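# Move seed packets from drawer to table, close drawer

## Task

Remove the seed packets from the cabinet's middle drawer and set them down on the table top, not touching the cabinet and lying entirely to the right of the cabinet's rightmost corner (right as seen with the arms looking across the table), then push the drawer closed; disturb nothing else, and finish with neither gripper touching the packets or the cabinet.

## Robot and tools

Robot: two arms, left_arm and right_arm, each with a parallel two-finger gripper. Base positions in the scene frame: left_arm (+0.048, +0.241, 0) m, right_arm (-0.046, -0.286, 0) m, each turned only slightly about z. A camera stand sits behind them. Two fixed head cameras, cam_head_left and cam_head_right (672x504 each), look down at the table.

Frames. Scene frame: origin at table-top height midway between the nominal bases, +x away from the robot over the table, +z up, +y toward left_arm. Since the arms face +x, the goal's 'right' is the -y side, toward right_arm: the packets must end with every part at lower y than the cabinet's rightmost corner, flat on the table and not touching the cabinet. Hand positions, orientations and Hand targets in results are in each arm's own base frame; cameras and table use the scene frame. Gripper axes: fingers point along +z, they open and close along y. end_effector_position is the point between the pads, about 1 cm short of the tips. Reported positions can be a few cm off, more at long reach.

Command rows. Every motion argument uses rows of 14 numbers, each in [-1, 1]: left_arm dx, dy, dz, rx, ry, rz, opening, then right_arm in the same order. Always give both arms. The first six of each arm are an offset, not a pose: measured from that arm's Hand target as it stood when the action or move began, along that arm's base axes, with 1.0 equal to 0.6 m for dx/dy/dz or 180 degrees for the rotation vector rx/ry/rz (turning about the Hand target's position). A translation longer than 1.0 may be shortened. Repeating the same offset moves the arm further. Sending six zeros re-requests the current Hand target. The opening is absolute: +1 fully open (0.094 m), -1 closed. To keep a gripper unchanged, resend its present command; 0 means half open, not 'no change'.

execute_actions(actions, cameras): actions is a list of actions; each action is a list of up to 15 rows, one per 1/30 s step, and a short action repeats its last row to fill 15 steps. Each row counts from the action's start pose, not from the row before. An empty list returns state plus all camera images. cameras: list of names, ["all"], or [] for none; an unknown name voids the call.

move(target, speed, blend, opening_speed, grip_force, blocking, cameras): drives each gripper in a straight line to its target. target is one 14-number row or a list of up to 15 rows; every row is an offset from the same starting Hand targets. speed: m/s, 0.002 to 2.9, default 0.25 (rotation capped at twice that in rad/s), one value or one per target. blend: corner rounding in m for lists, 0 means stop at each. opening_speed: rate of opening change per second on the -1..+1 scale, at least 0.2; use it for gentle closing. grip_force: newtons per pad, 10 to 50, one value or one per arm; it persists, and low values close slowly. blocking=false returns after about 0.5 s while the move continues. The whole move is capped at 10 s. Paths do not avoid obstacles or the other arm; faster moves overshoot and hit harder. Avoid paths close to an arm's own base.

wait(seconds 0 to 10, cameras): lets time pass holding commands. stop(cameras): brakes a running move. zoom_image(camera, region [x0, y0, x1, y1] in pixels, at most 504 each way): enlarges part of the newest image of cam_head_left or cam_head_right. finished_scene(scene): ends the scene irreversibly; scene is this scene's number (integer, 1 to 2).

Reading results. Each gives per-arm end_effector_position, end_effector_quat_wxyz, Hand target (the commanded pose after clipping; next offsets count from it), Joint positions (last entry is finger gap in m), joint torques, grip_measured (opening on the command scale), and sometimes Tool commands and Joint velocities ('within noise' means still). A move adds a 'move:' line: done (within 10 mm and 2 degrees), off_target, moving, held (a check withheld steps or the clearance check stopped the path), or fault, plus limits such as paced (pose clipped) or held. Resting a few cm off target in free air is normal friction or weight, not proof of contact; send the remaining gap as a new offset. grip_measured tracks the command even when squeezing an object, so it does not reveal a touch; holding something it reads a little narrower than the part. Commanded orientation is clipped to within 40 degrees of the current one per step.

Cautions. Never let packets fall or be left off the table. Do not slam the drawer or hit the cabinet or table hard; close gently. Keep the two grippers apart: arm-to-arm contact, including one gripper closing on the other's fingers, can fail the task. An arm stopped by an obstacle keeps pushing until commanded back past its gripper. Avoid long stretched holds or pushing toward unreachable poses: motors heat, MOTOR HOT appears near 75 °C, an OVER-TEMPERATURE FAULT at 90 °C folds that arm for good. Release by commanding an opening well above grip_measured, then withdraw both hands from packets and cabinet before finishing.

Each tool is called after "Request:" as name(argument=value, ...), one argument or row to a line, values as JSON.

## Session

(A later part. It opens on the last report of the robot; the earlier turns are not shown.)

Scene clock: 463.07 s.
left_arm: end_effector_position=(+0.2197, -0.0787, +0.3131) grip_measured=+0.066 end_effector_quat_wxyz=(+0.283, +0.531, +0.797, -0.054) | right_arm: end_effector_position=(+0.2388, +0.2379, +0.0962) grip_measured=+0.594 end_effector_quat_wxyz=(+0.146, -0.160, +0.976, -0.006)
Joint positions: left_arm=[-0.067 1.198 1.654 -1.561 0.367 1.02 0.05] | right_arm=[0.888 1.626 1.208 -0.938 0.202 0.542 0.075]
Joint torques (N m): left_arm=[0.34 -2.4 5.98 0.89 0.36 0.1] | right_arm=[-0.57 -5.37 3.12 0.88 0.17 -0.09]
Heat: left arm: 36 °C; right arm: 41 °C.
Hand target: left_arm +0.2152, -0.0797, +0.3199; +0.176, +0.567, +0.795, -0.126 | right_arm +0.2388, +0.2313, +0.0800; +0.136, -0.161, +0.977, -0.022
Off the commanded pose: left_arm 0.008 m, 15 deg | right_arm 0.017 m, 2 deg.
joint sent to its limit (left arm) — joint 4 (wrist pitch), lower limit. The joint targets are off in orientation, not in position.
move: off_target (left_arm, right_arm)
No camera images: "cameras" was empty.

Request:
move(
  target=[0,0,0,0,0,0,0.064,0.0228,-0.0697,0.0,0,0,0,0.5957],
  speed=0.04,
  cameras=["all"],
)

Request:
zoom_image(
  camera="cam_head_left",
  region=[240, 230, 420, 410],
)

Request:
zoom_image(
  camera="cam_head_right",
  region=[260, 230, 440, 410],
)

Scene clock: 471.63 s.
left_arm: end_effector_position=(+0.2197, -0.0787, +0.3131) grip_measured=+0.066 end_effector_quat_wxyz=(+0.283, +0.531, +0.797, -0.054) | right_arm: end_effector_position=(+0.2619, +0.2137, +0.0945) grip_measured=+0.594 end_effector_quat_wxyz=(+0.164, -0.160, +0.973, +0.017)
Joint positions: left_arm=[-0.067 1.198 1.654 -1.561 0.367 1.02 0.05] | right_arm=[0.765 1.563 1.122 -0.836 0.156 0.416 0.075]
Joint torques (N m): left_arm=[0.34 -2.4 6 0.88 0.36 0.1] | right_arm=[-1.31 -6.24 3.28 0.32 0.34 -0.13]
Heat: left arm: 36 °C; right arm: 40 °C.
Hand target: left_arm +0.2152, -0.0797, +0.3199; +0.176, +0.567, +0.795, -0.126 | right_arm +0.2525, +0.1895, +0.0801; +0.136, -0.161, +0.977, -0.022
Off the commanded pose: left_arm 0.008 m, 15 deg | right_arm 0.030 m, 6 deg.
joint sent to its limit (left arm) — joint 4 (wrist pitch), lower limit. The joint targets are off in orientation, not in position.
move: off_target (left_arm, right_arm)

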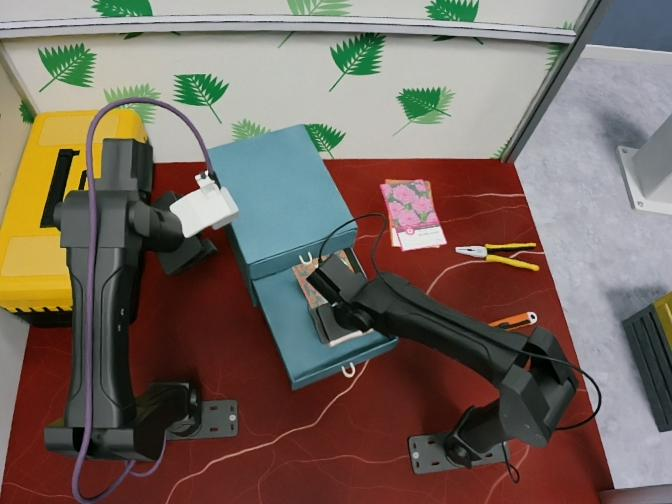

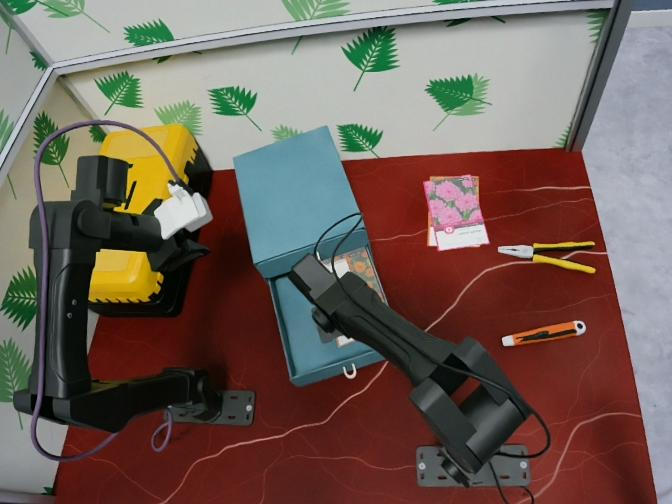

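Scaled by 2.800 from the camera's 672x504 image, which has a finer 960x720 frame.

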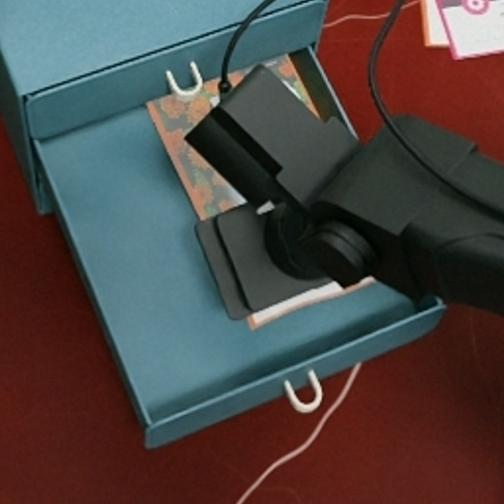

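Scaled by 2.800 from the camera's 672x504 image, which has a finer 960x720 frame.

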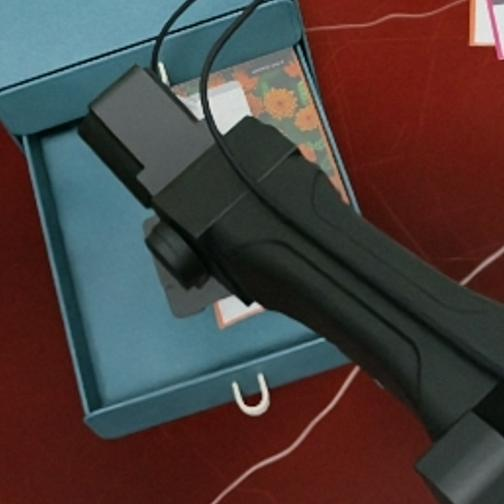

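Request:
move(
  target=[0,0,0,0,0,0,0.064,0.0,0.0,0.018,0,0,0,0.5957],
  speed=0.04,
  cameras=[],
)

Scene clock: 483.17 s.
left_arm: end_effector_position=(+0.2197, -0.0787, +0.3131) grip_measured=+0.066 end_effector_quat_wxyz=(+0.283, +0.531, +0.797, -0.054) | right_arm: end_effector_position=(+0.2616, +0.2116, +0.0948) grip_measured=+0.594 end_effector_quat_wxyz=(+0.161, -0.159, +0.974, +0.015)
Joint positions: left_arm=[-0.067 1.198 1.654 -1.561 0.367 1.02 0.05] | right_arm=[0.761 1.563 1.125 -0.846 0.156 0.415 0.075]
Joint torques (N m): left_arm=[0.35 -2.4 6 0.88 0.36 0.09] | right_arm=[-1.14 -6.8 5.55 0.03 0.36 -0.15]
Heat: left arm: 36 °C; right arm: 40 °C.
Hand target: left_arm +0.2152, -0.0797, +0.3199; +0.176, +0.567, +0.795, -0.126 | right_arm +0.2525, +0.1895, +0.0909; +0.136, -0.161, +0.977, -0.022
Off the commanded pose: left_arm 0.008 m, 15 deg | right_arm 0.024 m, 5 deg.
joint sent to its limit (left arm) — joint 4 (wrist pitch), lower limit. The joint targets are off in orientation, not in position.
move: off_target (left_arm, right_arm)
No camera images: "cameras" was empty.

Request:
move(
  target=[0,0,0,0,0,0,0.064,0.0,0.0,0.0,0,0,0,-0.1],
  speed=0.04,
  grip_force=[50,25],
  opening_speed=0.5,
  cameras=["all"],
)

Request:
zoom_image(
  camera="cam_head_left",
  region=[270, 230, 410, 370],
)

Request:
zoom_image(
  camera="cam_head_right",
  region=[280, 240, 420, 380],
)

Scene clock: 501.43 s.
left_arm: end_effector_position=(+0.2197, -0.0787, +0.3131) grip_measured=+0.066 end_effector_quat_wxyz=(+0.283, +0.531, +0.797, -0.054) | right_arm: end_effector_position=(+0.2594, +0.2090, +0.0947) grip_measured=-0.097 end_effector_quat_wxyz=(+0.157, -0.161, +0.974, +0.010)
Joint positions: left_arm=[-0.067 1.198 1.654 -1.561 0.367 1.02 0.05] | right_arm=[0.761 1.56 1.125 -0.86 0.159 0.412 0.042]
Joint torques (N m): left_arm=[0.34 -2.37 5.98 0.88 0.36 0.1] | right_arm=[-1.13 -6.78 5.39 0.12 0.3 -0.13]
Heat: left arm: 36 °C; right arm: 42 °C.
Hand target: left_arm +0.2152, -0.0797, +0.3199; +0.176, +0.567, +0.795, -0.126 | right_arm +0.2525, +0.1896, +0.0909; +0.136, -0.161, +0.977, -0.022
Off the commanded pose: left_arm 0.008 m, 15 deg | right_arm 0.021 m, 4 deg.
joint sent to its limit (left arm) — joint 4 (wrist pitch), lower limit. The joint targets are off in orientation, not in position.
grip_force (N): 50, 25
move: off_target (left_arm, right_arm)

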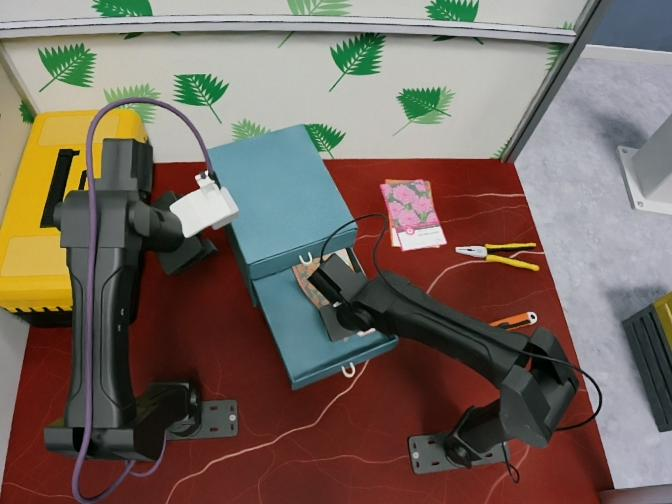

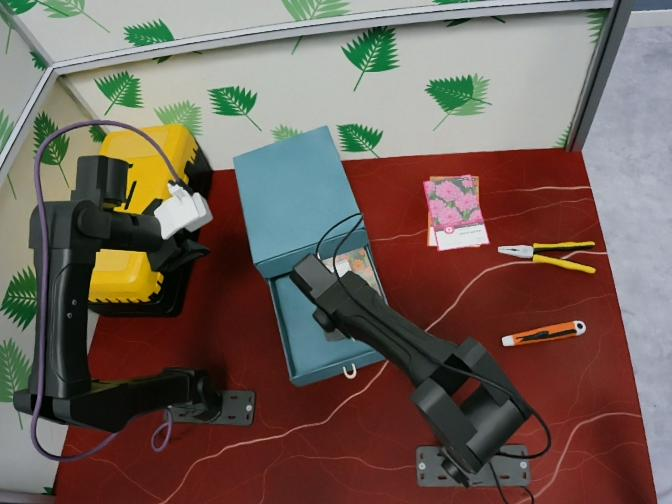

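Scaled by 3.600 from the camera's 672x504 image, which has a finer 960x720 frame.

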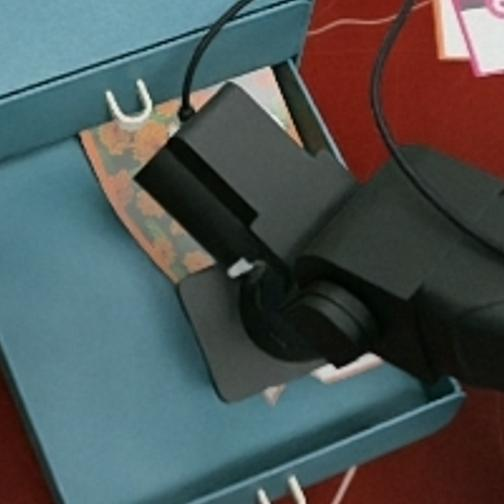

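Scaled by 3.600 from the camera's 672x504 image, which has a finer 960x720 frame.

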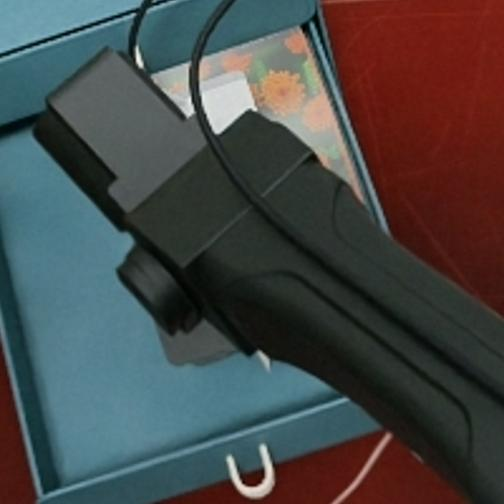

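Request:
move(
  target=[0,0,0,0,0,0,0.064,0.0,0.0,0.0,0,0,0,-0.7],
  speed=0.04,
  grip_force=[50,25],
  opening_speed=0.4,
  cameras=["all"],
)

Request:
zoom_image(
  camera="cam_head_left",
  region=[270, 230, 410, 370],
)

Request:
zoom_image(
  camera="cam_head_right",
  region=[280, 240, 420, 380],
)

Scene clock: 509.43 s.
left_arm: end_effector_position=(+0.2197, -0.0787, +0.3131) grip_measured=+0.066 end_effector_quat_wxyz=(+0.283, +0.531, +0.797, -0.054) | right_arm: end_effector_position=(+0.2612, +0.2013, +0.0946) grip_measured=-0.697 end_effector_quat_wxyz=(+0.158, -0.158, +0.975, -0.005)
Joint positions: left_arm=[-0.067 1.198 1.654 -1.561 0.367 1.02 0.05] | right_arm=[0.754 1.56 1.125 -0.875 0.184 0.408 0.014]
Joint torques (N m): left_arm=[0.34 -2.4 6 0.88 0.36 0.09] | right_arm=[-0.59 -6.68 5.41 0.24 0.11 -0.07]
Heat: left arm: 36 °C; right arm: 42 °C.
Hand target: left_arm +0.2152, -0.0797, +0.3199; +0.176, +0.567, +0.795, -0.126 | right_arm +0.2525, +0.1895, +0.0909; +0.136, -0.161, +0.977, -0.022
Off the commanded pose: left_arm 0.008 m, 15 deg | right_arm 0.015 m, 3 deg.
joint sent to its limit (left arm) — joint 4 (wrist pitch), lower limit. The joint targets are off in orientation, not in position.
grip_force (N): 50, 25
move: off_target (left_arm, right_arm)

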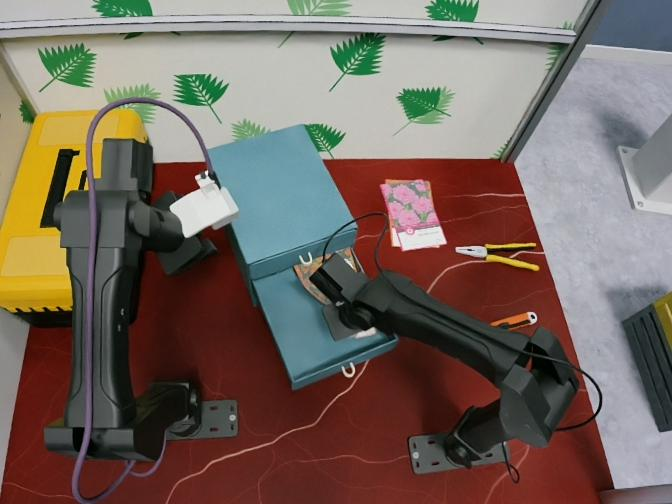

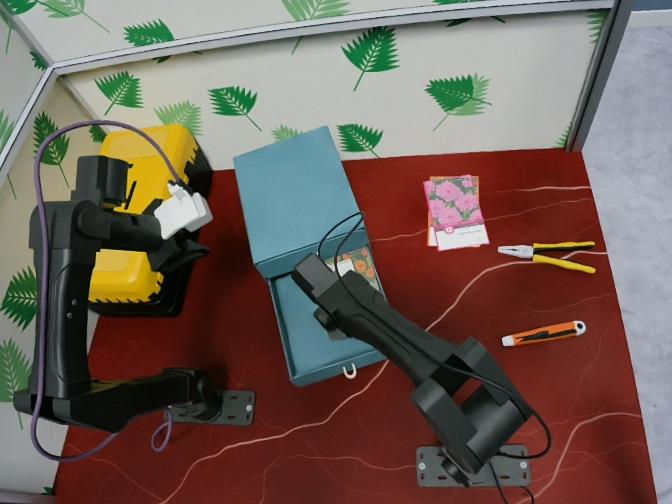

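Scaled by 3.600 from the camera's 672x504 image, which has a finer 960x720 frame.

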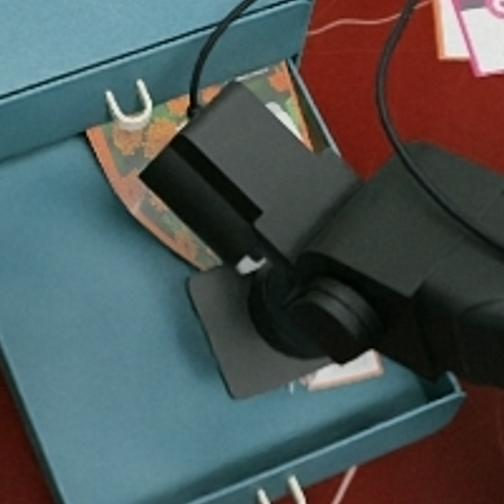

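Scaled by 3.600 from the camera's 672x504 image, which has a finer 960x720 frame.

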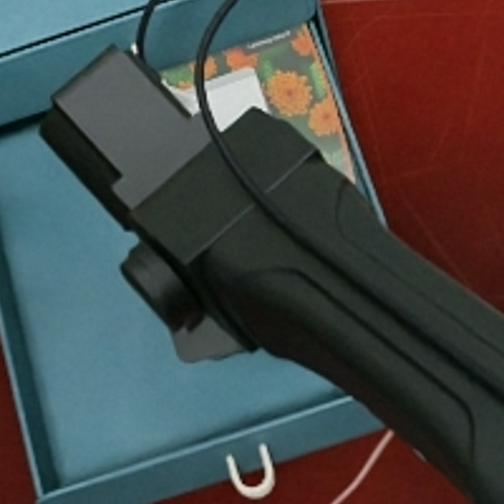

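Request:
move(
  target=[0,0,0,0,0,0,0.064,0.0,0.0,0.0,0,0,0,-1.0],
  speed=0.04,
  grip_force=[50,25],
  opening_speed=0.3,
  cameras=["cam_head_left"],
)

Request:
zoom_image(
  camera="cam_head_left",
  region=[270, 230, 410, 370],
)

Scene clock: 518.17 s.
left_arm: end_effector_position=(+0.2197, -0.0787, +0.3131) grip_measured=+0.066 end_effector_quat_wxyz=(+0.283, +0.531, +0.797, -0.054) | right_arm: end_effector_position=(+0.2613, +0.2006, +0.0946) grip_measured=-0.757 end_effector_quat_wxyz=(+0.158, -0.158, +0.975, -0.007)
Joint positions: left_arm=[-0.067 1.198 1.654 -1.561 0.367 1.02 0.05] | right_arm=[0.754 1.56 1.125 -0.877 0.187 0.407 0.011]
Joint torques (N m): left_arm=[0.35 -2.39 6.01 0.88 0.36 0.1] | right_arm=[-0.72 -6.63 5.34 0.27 0.06 -0.08]
Heat: left arm: 36 °C; right arm: 42 °C.
Hand target: left_arm +0.2152, -0.0797, +0.3199; +0.176, +0.567, +0.795, -0.126 | right_arm +0.2525, +0.1895, +0.0909; +0.136, -0.161, +0.977, -0.022
Off the commanded pose: left_arm 0.008 m, 15 deg | right_arm 0.015 m, 3 deg.
joint sent to its limit (left arm) — joint 4 (wrist pitch), lower limit. The joint targets are off in orientation, not in position.
grip_force (N): 50, 25
move: off_target (left_arm, right_arm)
Images, in order (width x height): cam_head_left 672x504.

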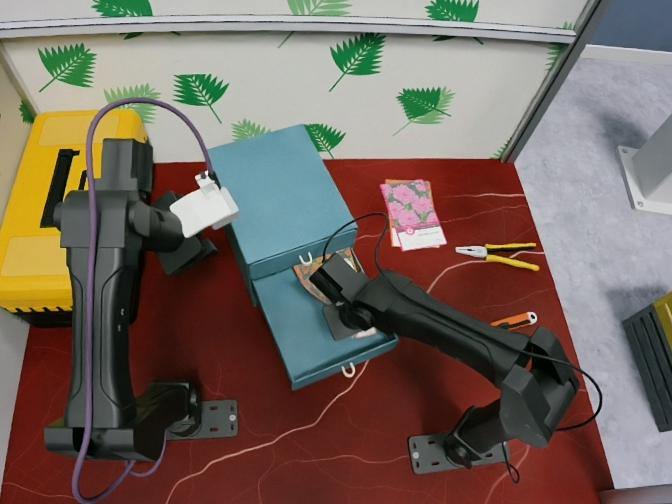

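Scaled by 3.600 from the camera's 672x504 image, which has a finer 960x720 frame.

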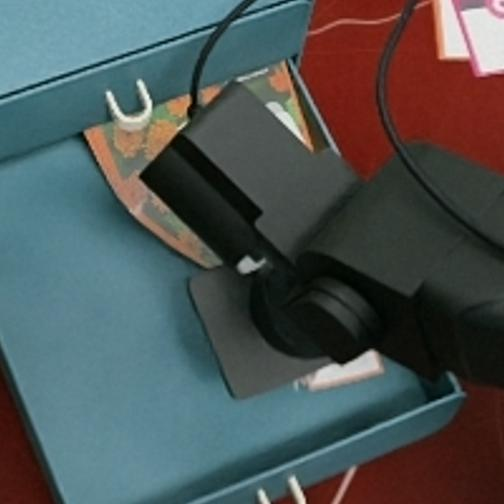

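Request:
move(
  target=[0,0,0,0,0,0,0.064,0.0146,0.0185,0.07,0,0,0,-1.0],
  speed=0.05,
  cameras=["all"],
)

Request:
zoom_image(
  camera="cam_head_left",
  region=[270, 230, 410, 370],
)

Request:
zoom_image(
  camera="cam_head_right",
  region=[280, 240, 420, 380],
)

Scene clock: 529.57 s.
left_arm: end_effector_position=(+0.2197, -0.0787, +0.3131) grip_measured=+0.066 end_effector_quat_wxyz=(+0.283, +0.531, +0.797, -0.054) | right_arm: end_effector_position=(+0.2589, +0.1984, +0.1312) grip_measured=-0.797 end_effector_quat_wxyz=(+0.138, -0.161, +0.977, -0.021)
Joint positions: left_arm=[-0.067 1.198 1.654 -1.561 0.367 1.02 0.05] | right_arm=[0.754 1.576 1.299 -1.085 0.187 0.407 0.01]
Joint torques (N m): left_arm=[0.35 -2.37 5.98 0.88 0.37 0.1] | right_arm=[-0.09 -5.52 7.51 0.55 0.09 -0.02]
Heat: left arm: 36 °C; right arm: 42 °C.
Hand target: left_arm +0.2152, -0.0797, +0.3199; +0.176, +0.567, +0.795, -0.126 | right_arm +0.2613, +0.2006, +0.1329; +0.136, -0.161, +0.977, -0.022
Off the commanded pose: left_arm 0.008 m, 15 deg | right_arm 0.004 m, 0 deg.
joint sent to its limit (left arm) — joint 4 (wrist pitch), lower limit. The joint targets are off in orientation, not in position.
grip_force (N): 50, 25
move: off_target (left_arm)

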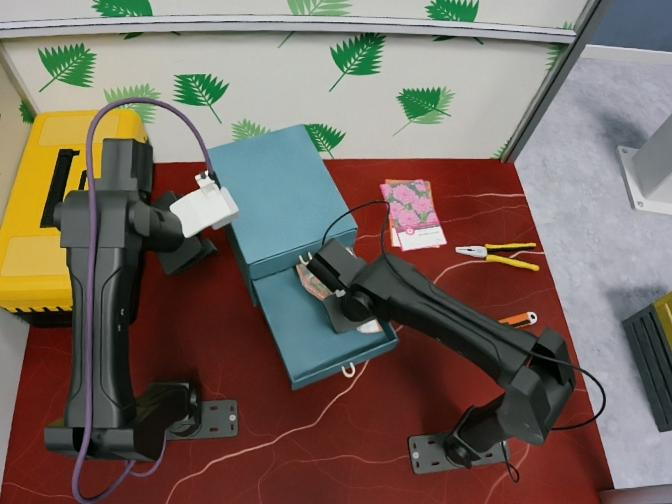

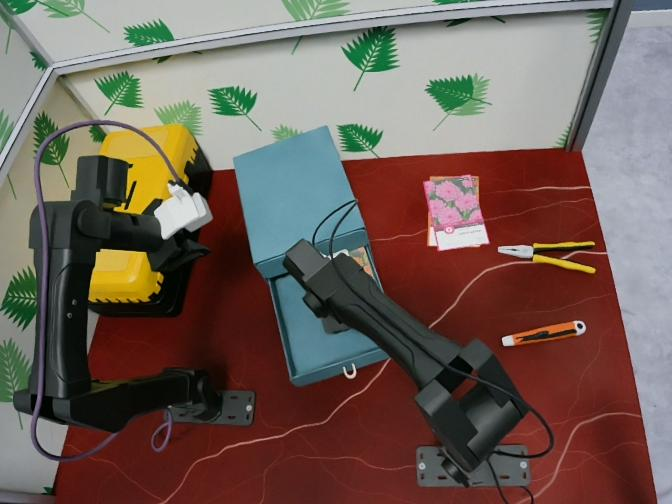

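Scaled by 3.600 from the camera's 672x504 image, which has a finer 960x720 frame.

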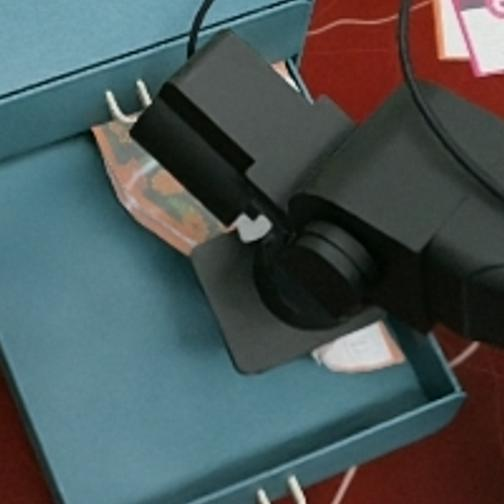

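Scaled by 3.600 from the camera's 672x504 image, which has a finer 960x720 frame.

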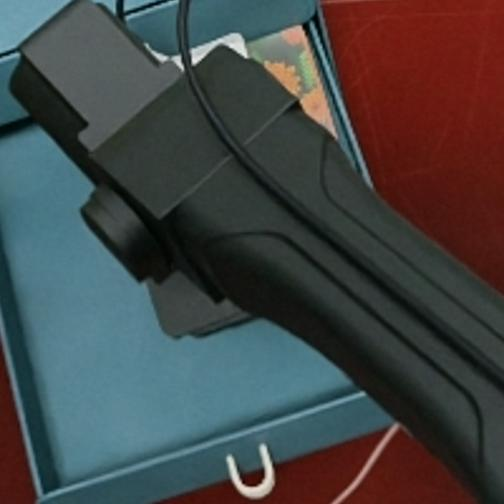

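Request:
move(
  target=[
    [0,0,0,0,0,0,0.064,-0.0475,-0.0155,0.0667,0,0,0,-1.0],
    [0,0,0,0,0,0,0.064,-0.095,-0.031,0.25,0,0,0,-1.0],
  ],
  speed=0.1,
  blend=[0.02,0],
  cameras=["all"],
)

Request:
zoom_image(
  camera="cam_head_left",
  region=[240, 230, 440, 400],
)

Request:
zoom_image(
  camera="cam_head_right",
  region=[240, 230, 440, 400],
)

Scene clock: 543.50 s.
left_arm: end_effector_position=(+0.2197, -0.0787, +0.3131) grip_measured=+0.066 end_effector_quat_wxyz=(+0.283, +0.531, +0.797, -0.054) | right_arm: end_effector_position=(+0.2053, +0.1843, +0.2758) grip_measured=-0.970 end_effector_quat_wxyz=(+0.178, -0.167, +0.969, +0.020)
Joint positions: left_arm=[-0.067 1.198 1.654 -1.561 0.367 1.02 0.05] | right_arm=[0.853 1.434 1.742 -1.572 0.192 0.481 0.001]
Joint torques (N m): left_arm=[0.35 -2.37 6.01 0.88 0.36 0.1] | right_arm=[0.53 -5.27 6.27 0.74 0.22 0.06]
Heat: left arm: 36 °C; right arm: 44 °C.
Hand target: left_arm +0.2152, -0.0797, +0.3199; +0.176, +0.567, +0.795, -0.126 | right_arm +0.2043, +0.1821, +0.2830; +0.136, -0.161, +0.977, -0.022
Off the commanded pose: left_arm 0.008 m, 15 deg | right_arm 0.008 m, 7 deg.
joint sent to its limit (left arm) — joint 4 (wrist pitch), lower limit. The joint targets are off in orientation, not in position.
joint sent to its limit (right arm) — joint 4 (wrist pitch), lower limit. The joint targets are off in orientation, not in position.
grip_force (N): 50, 25
move: off_target (left_arm, right_arm)

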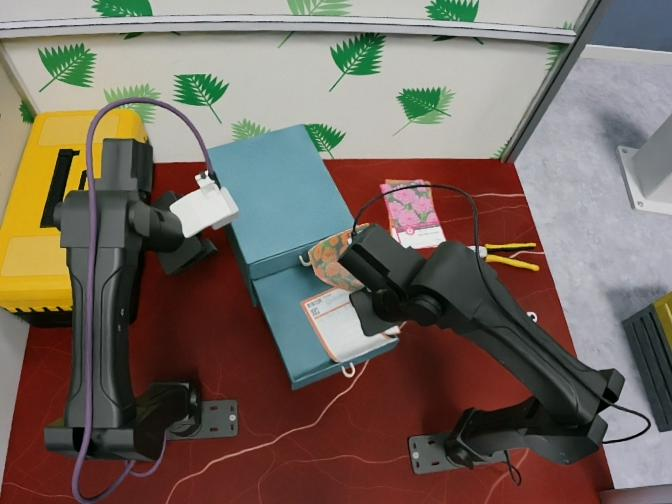

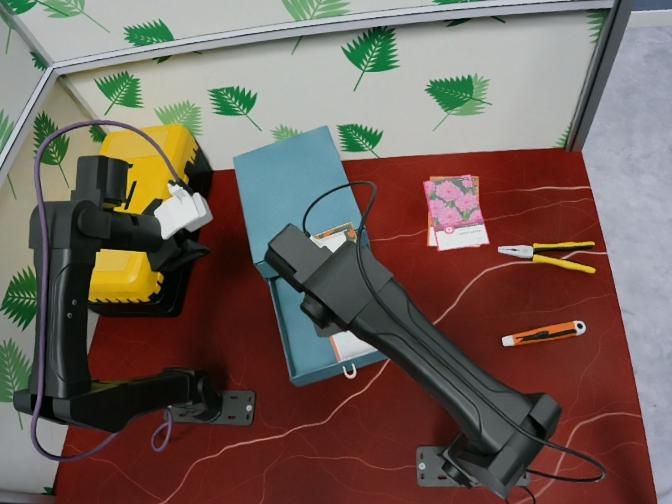

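Scaled by 2.520 from the camera's 672x504 image, which has a finer 960x720 frame.

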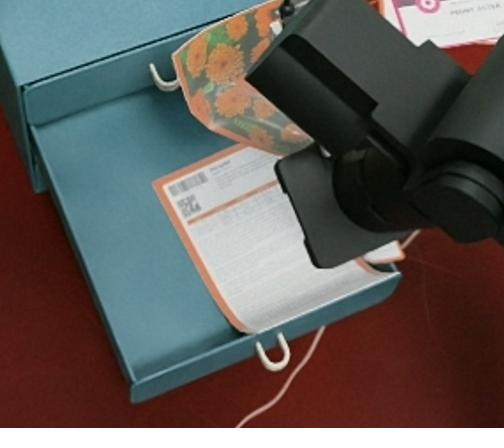

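Scaled by 2.520 from the camera's 672x504 image, which has a finer 960x720 frame.

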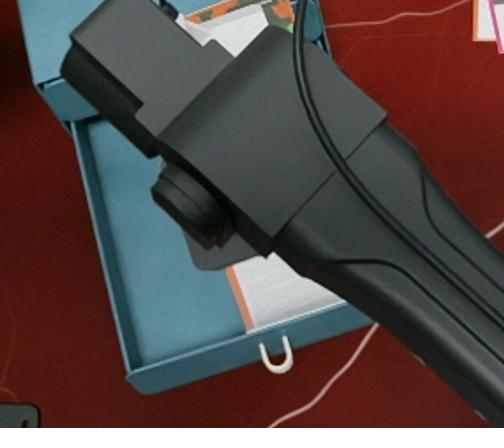

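Request:
zoom_image(
  camera="cam_head_left",
  region=[300, 215, 420, 335],
)

Request:
zoom_image(
  camera="cam_head_right",
  region=[260, 210, 400, 350],
)

Scaled by 4.200 from the camera's 672x504 image, which has a finer 960x720 frame.

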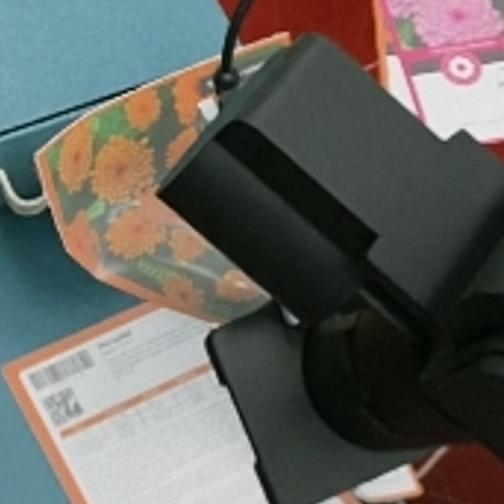

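Scaled by 3.600 from the camera's 672x504 image, which has a finer 960x720 frame.

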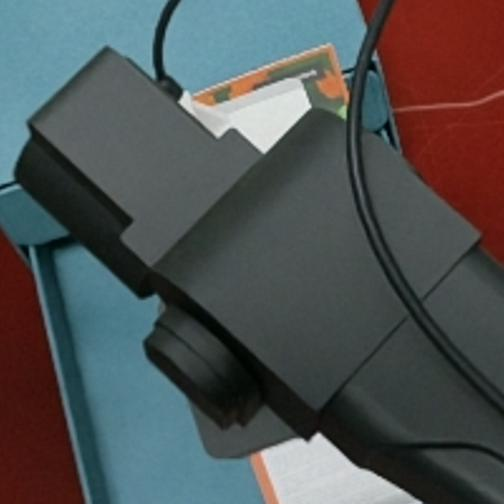

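Request:
move(
  target=[
    [0,0,0,0,0,0,0.064,0.1037,-0.28,-0.055,0,0,0,-1.0],
    [0,0,0,0,0,0,0.064,0.1037,-0.28,-0.36,0,0,0,-1.0],
  ],
  speed=[0.2,0.15],
  blend=[0.02,0],
  cameras=["all"],
)

Request:
zoom_image(
  camera="cam_head_left",
  region=[330, 230, 530, 400],
)

Request:
zoom_image(
  camera="cam_head_right",
  region=[330, 230, 530, 400],
)

Scene clock: 576.60 s.
left_arm: end_effector_position=(+0.2197, -0.0787, +0.3131) grip_measured=+0.066 end_effector_quat_wxyz=(+0.283, +0.531, +0.797, -0.054) | right_arm: end_effector_position=(+0.2673, +0.0134, +0.0714) grip_measured=-0.971 end_effector_quat_wxyz=(+0.141, -0.159, +0.977, -0.027)
Joint positions: left_arm=[-0.067 1.198 1.654 -1.561 0.367 1.02 0.05] | right_arm=[0.065 1.312 0.823 -0.796 0.027 -0.262 0.001]
Joint torques (N m): left_arm=[0.36 -2.37 6 0.88 0.37 0.1] | right_arm=[-0.4 -3.54 5.11 0.87 -0.15 -0.09]
Heat: left arm: 36 °C; right arm: 43 °C.
Hand target: left_arm +0.2152, -0.0797, +0.3199; +0.176, +0.567, +0.795, -0.126 | right_arm +0.2664, +0.0140, +0.0670; +0.136, -0.161, +0.977, -0.022
Off the commanded pose: left_arm 0.008 m, 15 deg | right_arm 0.005 m, 1 deg.
joint sent to its limit (left arm) — joint 4 (wrist pitch), lower limit. The joint targets are off in orientation, not in position.
grip_force (N): 50, 25
move: off_target (left_arm)

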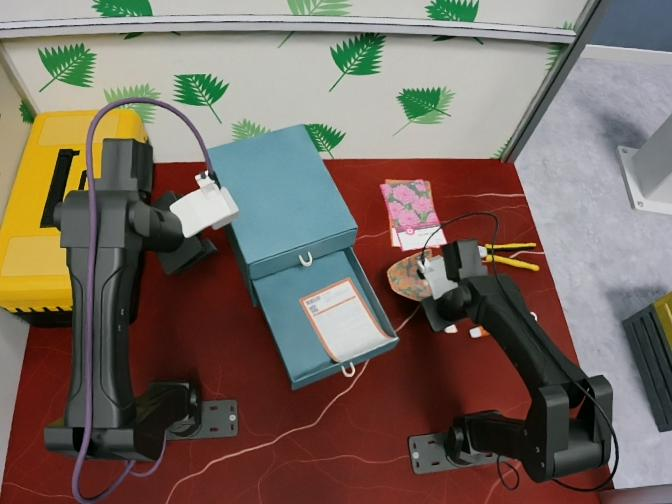

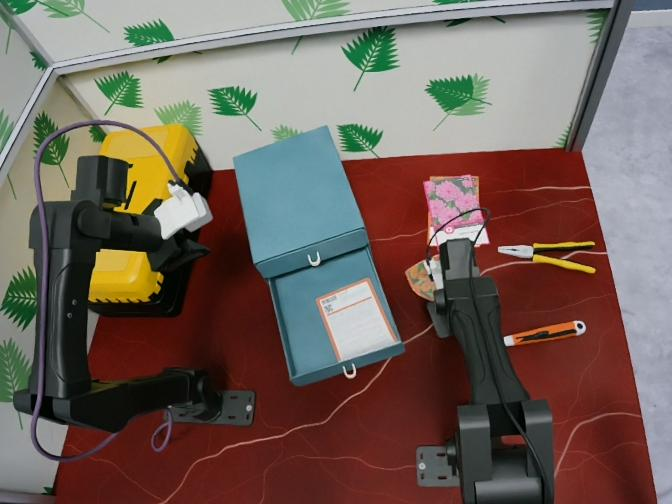

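Scaled by 2.520 from the camera's 672x504 image, which has a finer 960x720 frame.

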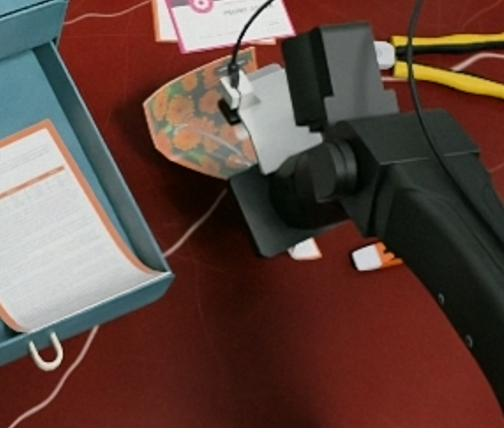

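Scaled by 2.520 from the camera's 672x504 image, which has a finer 960x720 frame.

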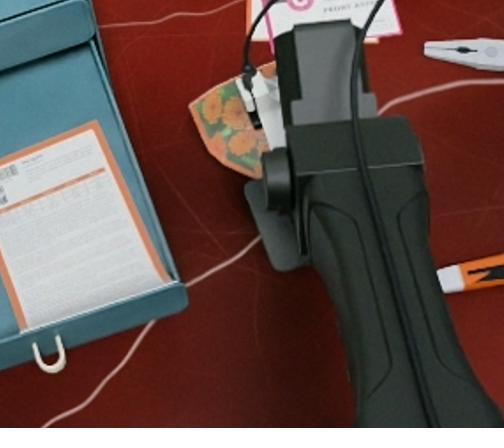

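Request:
move(
  target=[0,0,0,0,0,0,0.064,0,0,-0.07,0,0,0,-1.0],
  speed=0.06,
  cameras=["all"],
)

Scene clock: 602.90 s.
left_arm: end_effector_position=(+0.2197, -0.0787, +0.3131) grip_measured=+0.066 end_effector_quat_wxyz=(+0.283, +0.531, +0.797, -0.054) | right_arm: end_effector_position=(+0.2683, +0.0136, +0.0294) grip_measured=-0.971 end_effector_quat_wxyz=(+0.141, -0.159, +0.977, -0.027)
Joint positions: left_arm=[-0.067 1.198 1.654 -1.561 0.367 1.02 0.05] | right_arm=[0.065 1.381 0.698 -0.601 0.027 -0.262 0.001]
Joint torques (N m): left_arm=[0.34 -2.4 6.01 0.88 0.37 0.1] | right_arm=[-0.47 -3.85 4.72 0.86 -0.13 -0.09]
Heat: left arm: 36 °C; right arm: 42 °C.
Hand target: left_arm +0.2152, -0.0797, +0.3199; +0.176, +0.567, +0.795, -0.126 | right_arm +0.2665, +0.0140, +0.0250; +0.136, -0.161, +0.977, -0.022
Off the commanded pose: left_arm 0.008 m, 15 deg | right_arm 0.005 m, 1 deg.
joint sent to its limit (left arm) — joint 4 (wrist pitch), lower limit. The joint targets are off in orientation, not in position.
grip_force (N): 50, 25
move: off_target (left_arm)

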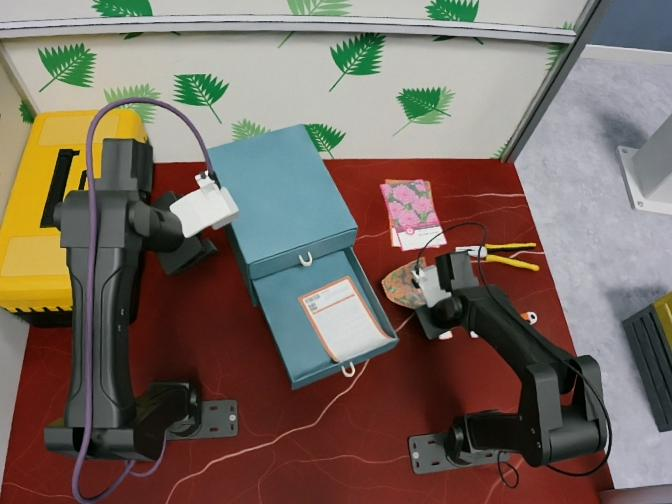

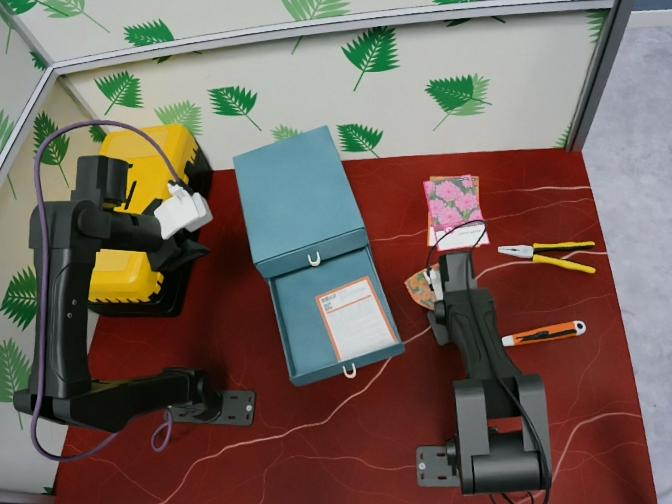

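Request:
move(
  target=[
    [0,0,0,0,0,0,0.064,0,0,-0.012,0,0,0,-1.0],
    [0,0,0,0,0,0,0.064,0,0,-0.012,0,0,0,0.1],
  ],
  speed=0.06,
  opening_speed=0.5,
  cameras=["all"],
)

Scene clock: 614.80 s.
left_arm: end_effector_position=(+0.2197, -0.0787, +0.3131) grip_measured=+0.066 end_effector_quat_wxyz=(+0.283, +0.531, +0.797, -0.054) | right_arm: end_effector_position=(+0.2698, +0.0138, +0.0234) grip_measured=+0.098 end_effector_quat_wxyz=(+0.143, -0.159, +0.976, -0.027)
Joint positions: left_arm=[-0.067 1.198 1.654 -1.561 0.367 1.02 0.05] | right_arm=[0.065 1.395 0.68 -0.564 0.026 -0.262 0.052]
Joint torques (N m): left_arm=[0.36 -2.39 5.98 0.88 0.36 0.1] | right_arm=[-0.51 -3.84 4.53 0.87 -0.12 -0.11]
Heat: left arm: 36 °C; right arm: 41 °C.
Hand target: left_arm +0.2152, -0.0797, +0.3199; +0.176, +0.567, +0.795, -0.126 | right_arm +0.2665, +0.0140, +0.0178; +0.136, -0.161, +0.977, -0.022
Off the commanded pose: left_arm 0.008 m, 15 deg | right_arm 0.006 m, 1 deg.
joint sent to its limit (left arm) — joint 4 (wrist pitch), lower limit. The joint targets are off in orientation, not in position.
grip_force (N): 50, 25
move: off_target (left_arm)

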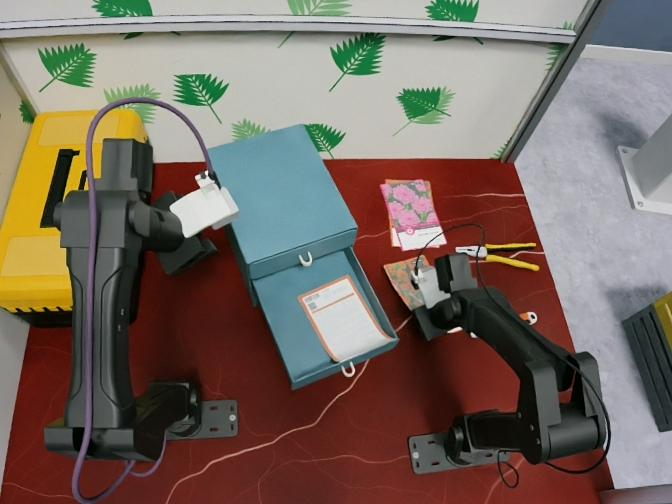

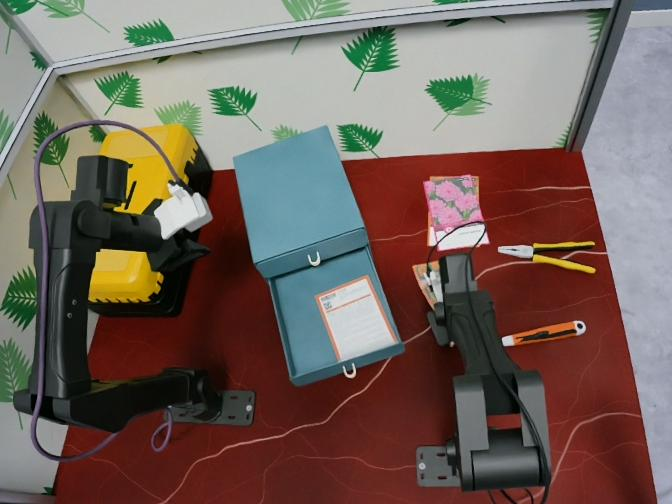

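Request:
move(
  target=[
    [0,0,0,0,0,0,0.064,0,0,0.0,0,0,0,0.5957],
    [0,0,0,0,0,0,0.064,0,0,0.1,0,0,0,0.5957],
    [0,0,0,0,0,0,0.064,0,0,0.437,0,0,0,0.5957],
    [0,0,0,0,0,0,0.064,-0.042,0.3705,0.437,0,0,0,0.5957],
    [0,0,0,0,0,0,0.064,-0.042,0.3705,0.237,0,0,0,0.5957],
  ],
  speed=[0.1,0.1,0.25,0.25,0.15],
  blend=[0,0.02,0.03,0.03,0],
  opening_speed=0.8,
  cameras=["all"],
)

Scene clock: 636.07 s.
left_arm: end_effector_position=(+0.2197, -0.0787, +0.3131) grip_measured=+0.066 end_effector_quat_wxyz=(+0.283, +0.531, +0.797, -0.054) | right_arm: end_effector_position=(+0.2403, +0.2390, +0.1535) grip_measured=+0.594 end_effector_quat_wxyz=(+0.122, -0.166, +0.978, -0.024)
Joint positions: left_arm=[-0.067 1.198 1.654 -1.561 0.367 1.02 0.05] | right_arm=[0.884 1.676 1.501 -1.242 0.196 0.531 0.075]
Joint torques (N m): left_arm=[0.35 -2.37 6.01 0.88 0.36 0.1] | right_arm=[0.1 -9.46 4.85 0.63 0.26 0.07]
Heat: left arm: 36 °C; right arm: 40 °C.
Hand target: left_arm +0.2152, -0.0797, +0.3199; +0.176, +0.567, +0.795, -0.126 | right_arm +0.2413, +0.2362, +0.1600; +0.136, -0.161, +0.977, -0.022
Off the commanded pose: left_arm 0.008 m, 15 deg | right_arm 0.007 m, 2 deg.
joint sent to its limit (left arm) — joint 4 (wrist pitch), lower limit. The joint targets are off in orientation, not in position.
grip_force (N): 50, 25
move: off_target (left_arm)

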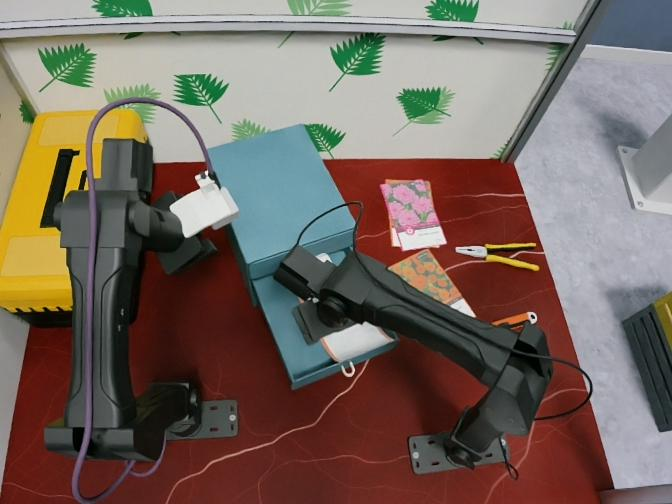

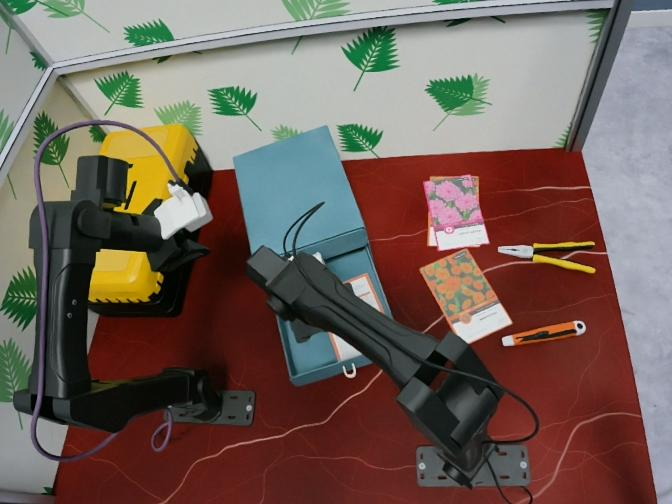

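Request:
move(
  target=[0,0,0,0,0,0,0.064,0,0,-0.117,0,0,0,0.5957],
  speed=0.08,
  cameras=["all"],
)

Request:
zoom_image(
  camera="cam_head_left",
  region=[230, 220, 430, 400],
)

Request:
zoom_image(
  camera="cam_head_right",
  region=[250, 220, 430, 400],
)

Scene clock: 642.73 s.
left_arm: end_effector_position=(+0.2197, -0.0787, +0.3131) grip_measured=+0.066 end_effector_quat_wxyz=(+0.283, +0.531, +0.797, -0.054) | right_arm: end_effector_position=(+0.2378, +0.2353, +0.0975) grip_measured=+0.594 end_effector_quat_wxyz=(+0.128, -0.165, +0.978, -0.021)
Joint positions: left_arm=[-0.067 1.198 1.654 -1.561 0.367 1.02 0.05] | right_arm=[0.884 1.656 1.254 -1 0.199 0.532 0.075]
Joint torques (N m): left_arm=[0.36 -2.39 5.98 0.88 0.36 0.1] | right_arm=[0.06 -6.68 3.69 1 0.2 0.06]
Heat: left arm: 36 °C; right arm: 41 °C.
Hand target: left_arm +0.2152, -0.0797, +0.3199; +0.176, +0.567, +0.795, -0.126 | right_arm +0.2413, +0.2362, +0.0898; +0.136, -0.161, +0.977, -0.022
Off the commanded pose: left_arm 0.008 m, 15 deg | right_arm 0.009 m, 1 deg.
joint sent to its limit (left arm) — joint 4 (wrist pitch), lower limit. The joint targets are off in orientation, not in position.
grip_force (N): 50, 25
move: off_target (left_arm)

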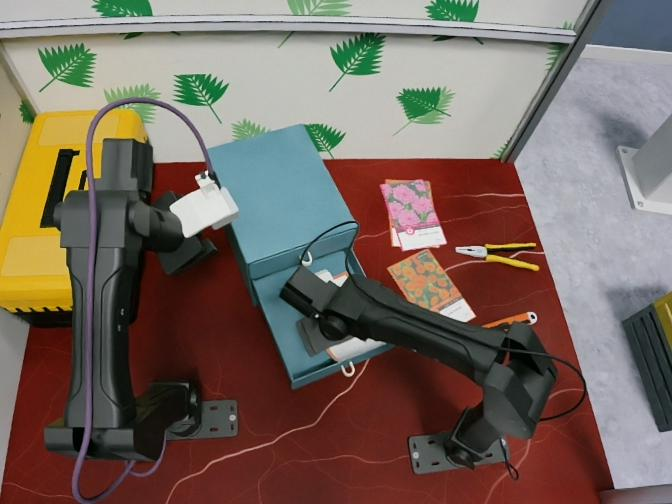

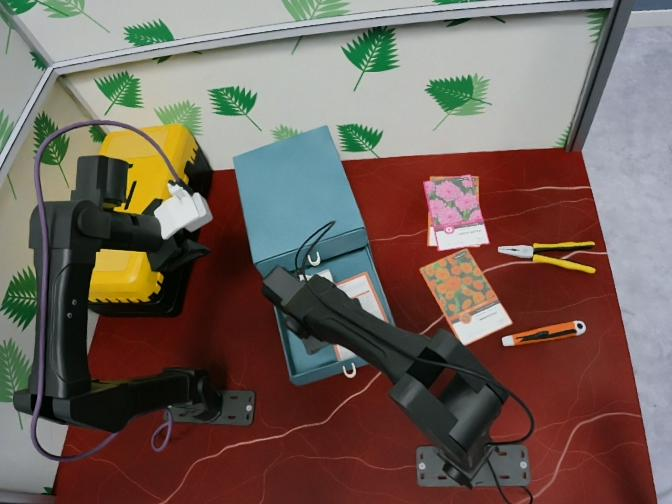

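Scaled by 2.520 from the camera's 672x504 image, which has a finer 960x720 frame.

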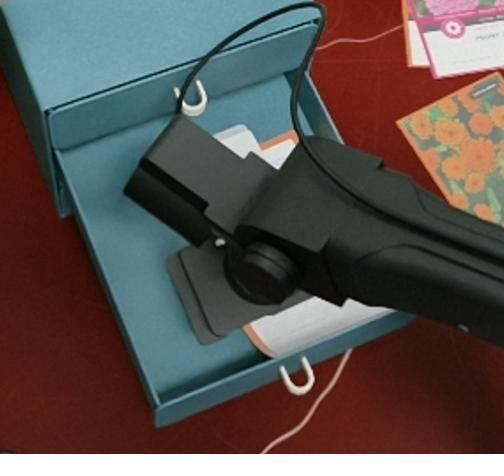

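Scaled by 2.800 from the camera's 672x504 image, which has a finer 960x720 frame.

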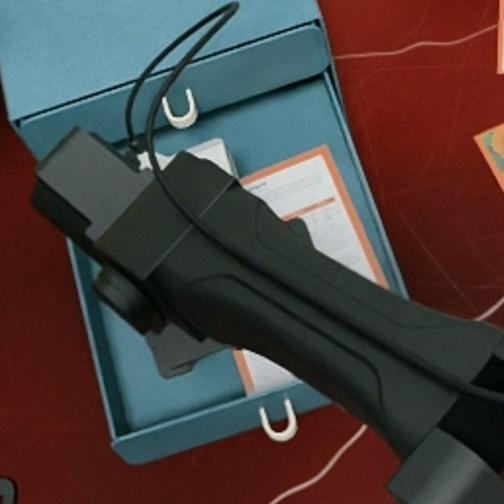

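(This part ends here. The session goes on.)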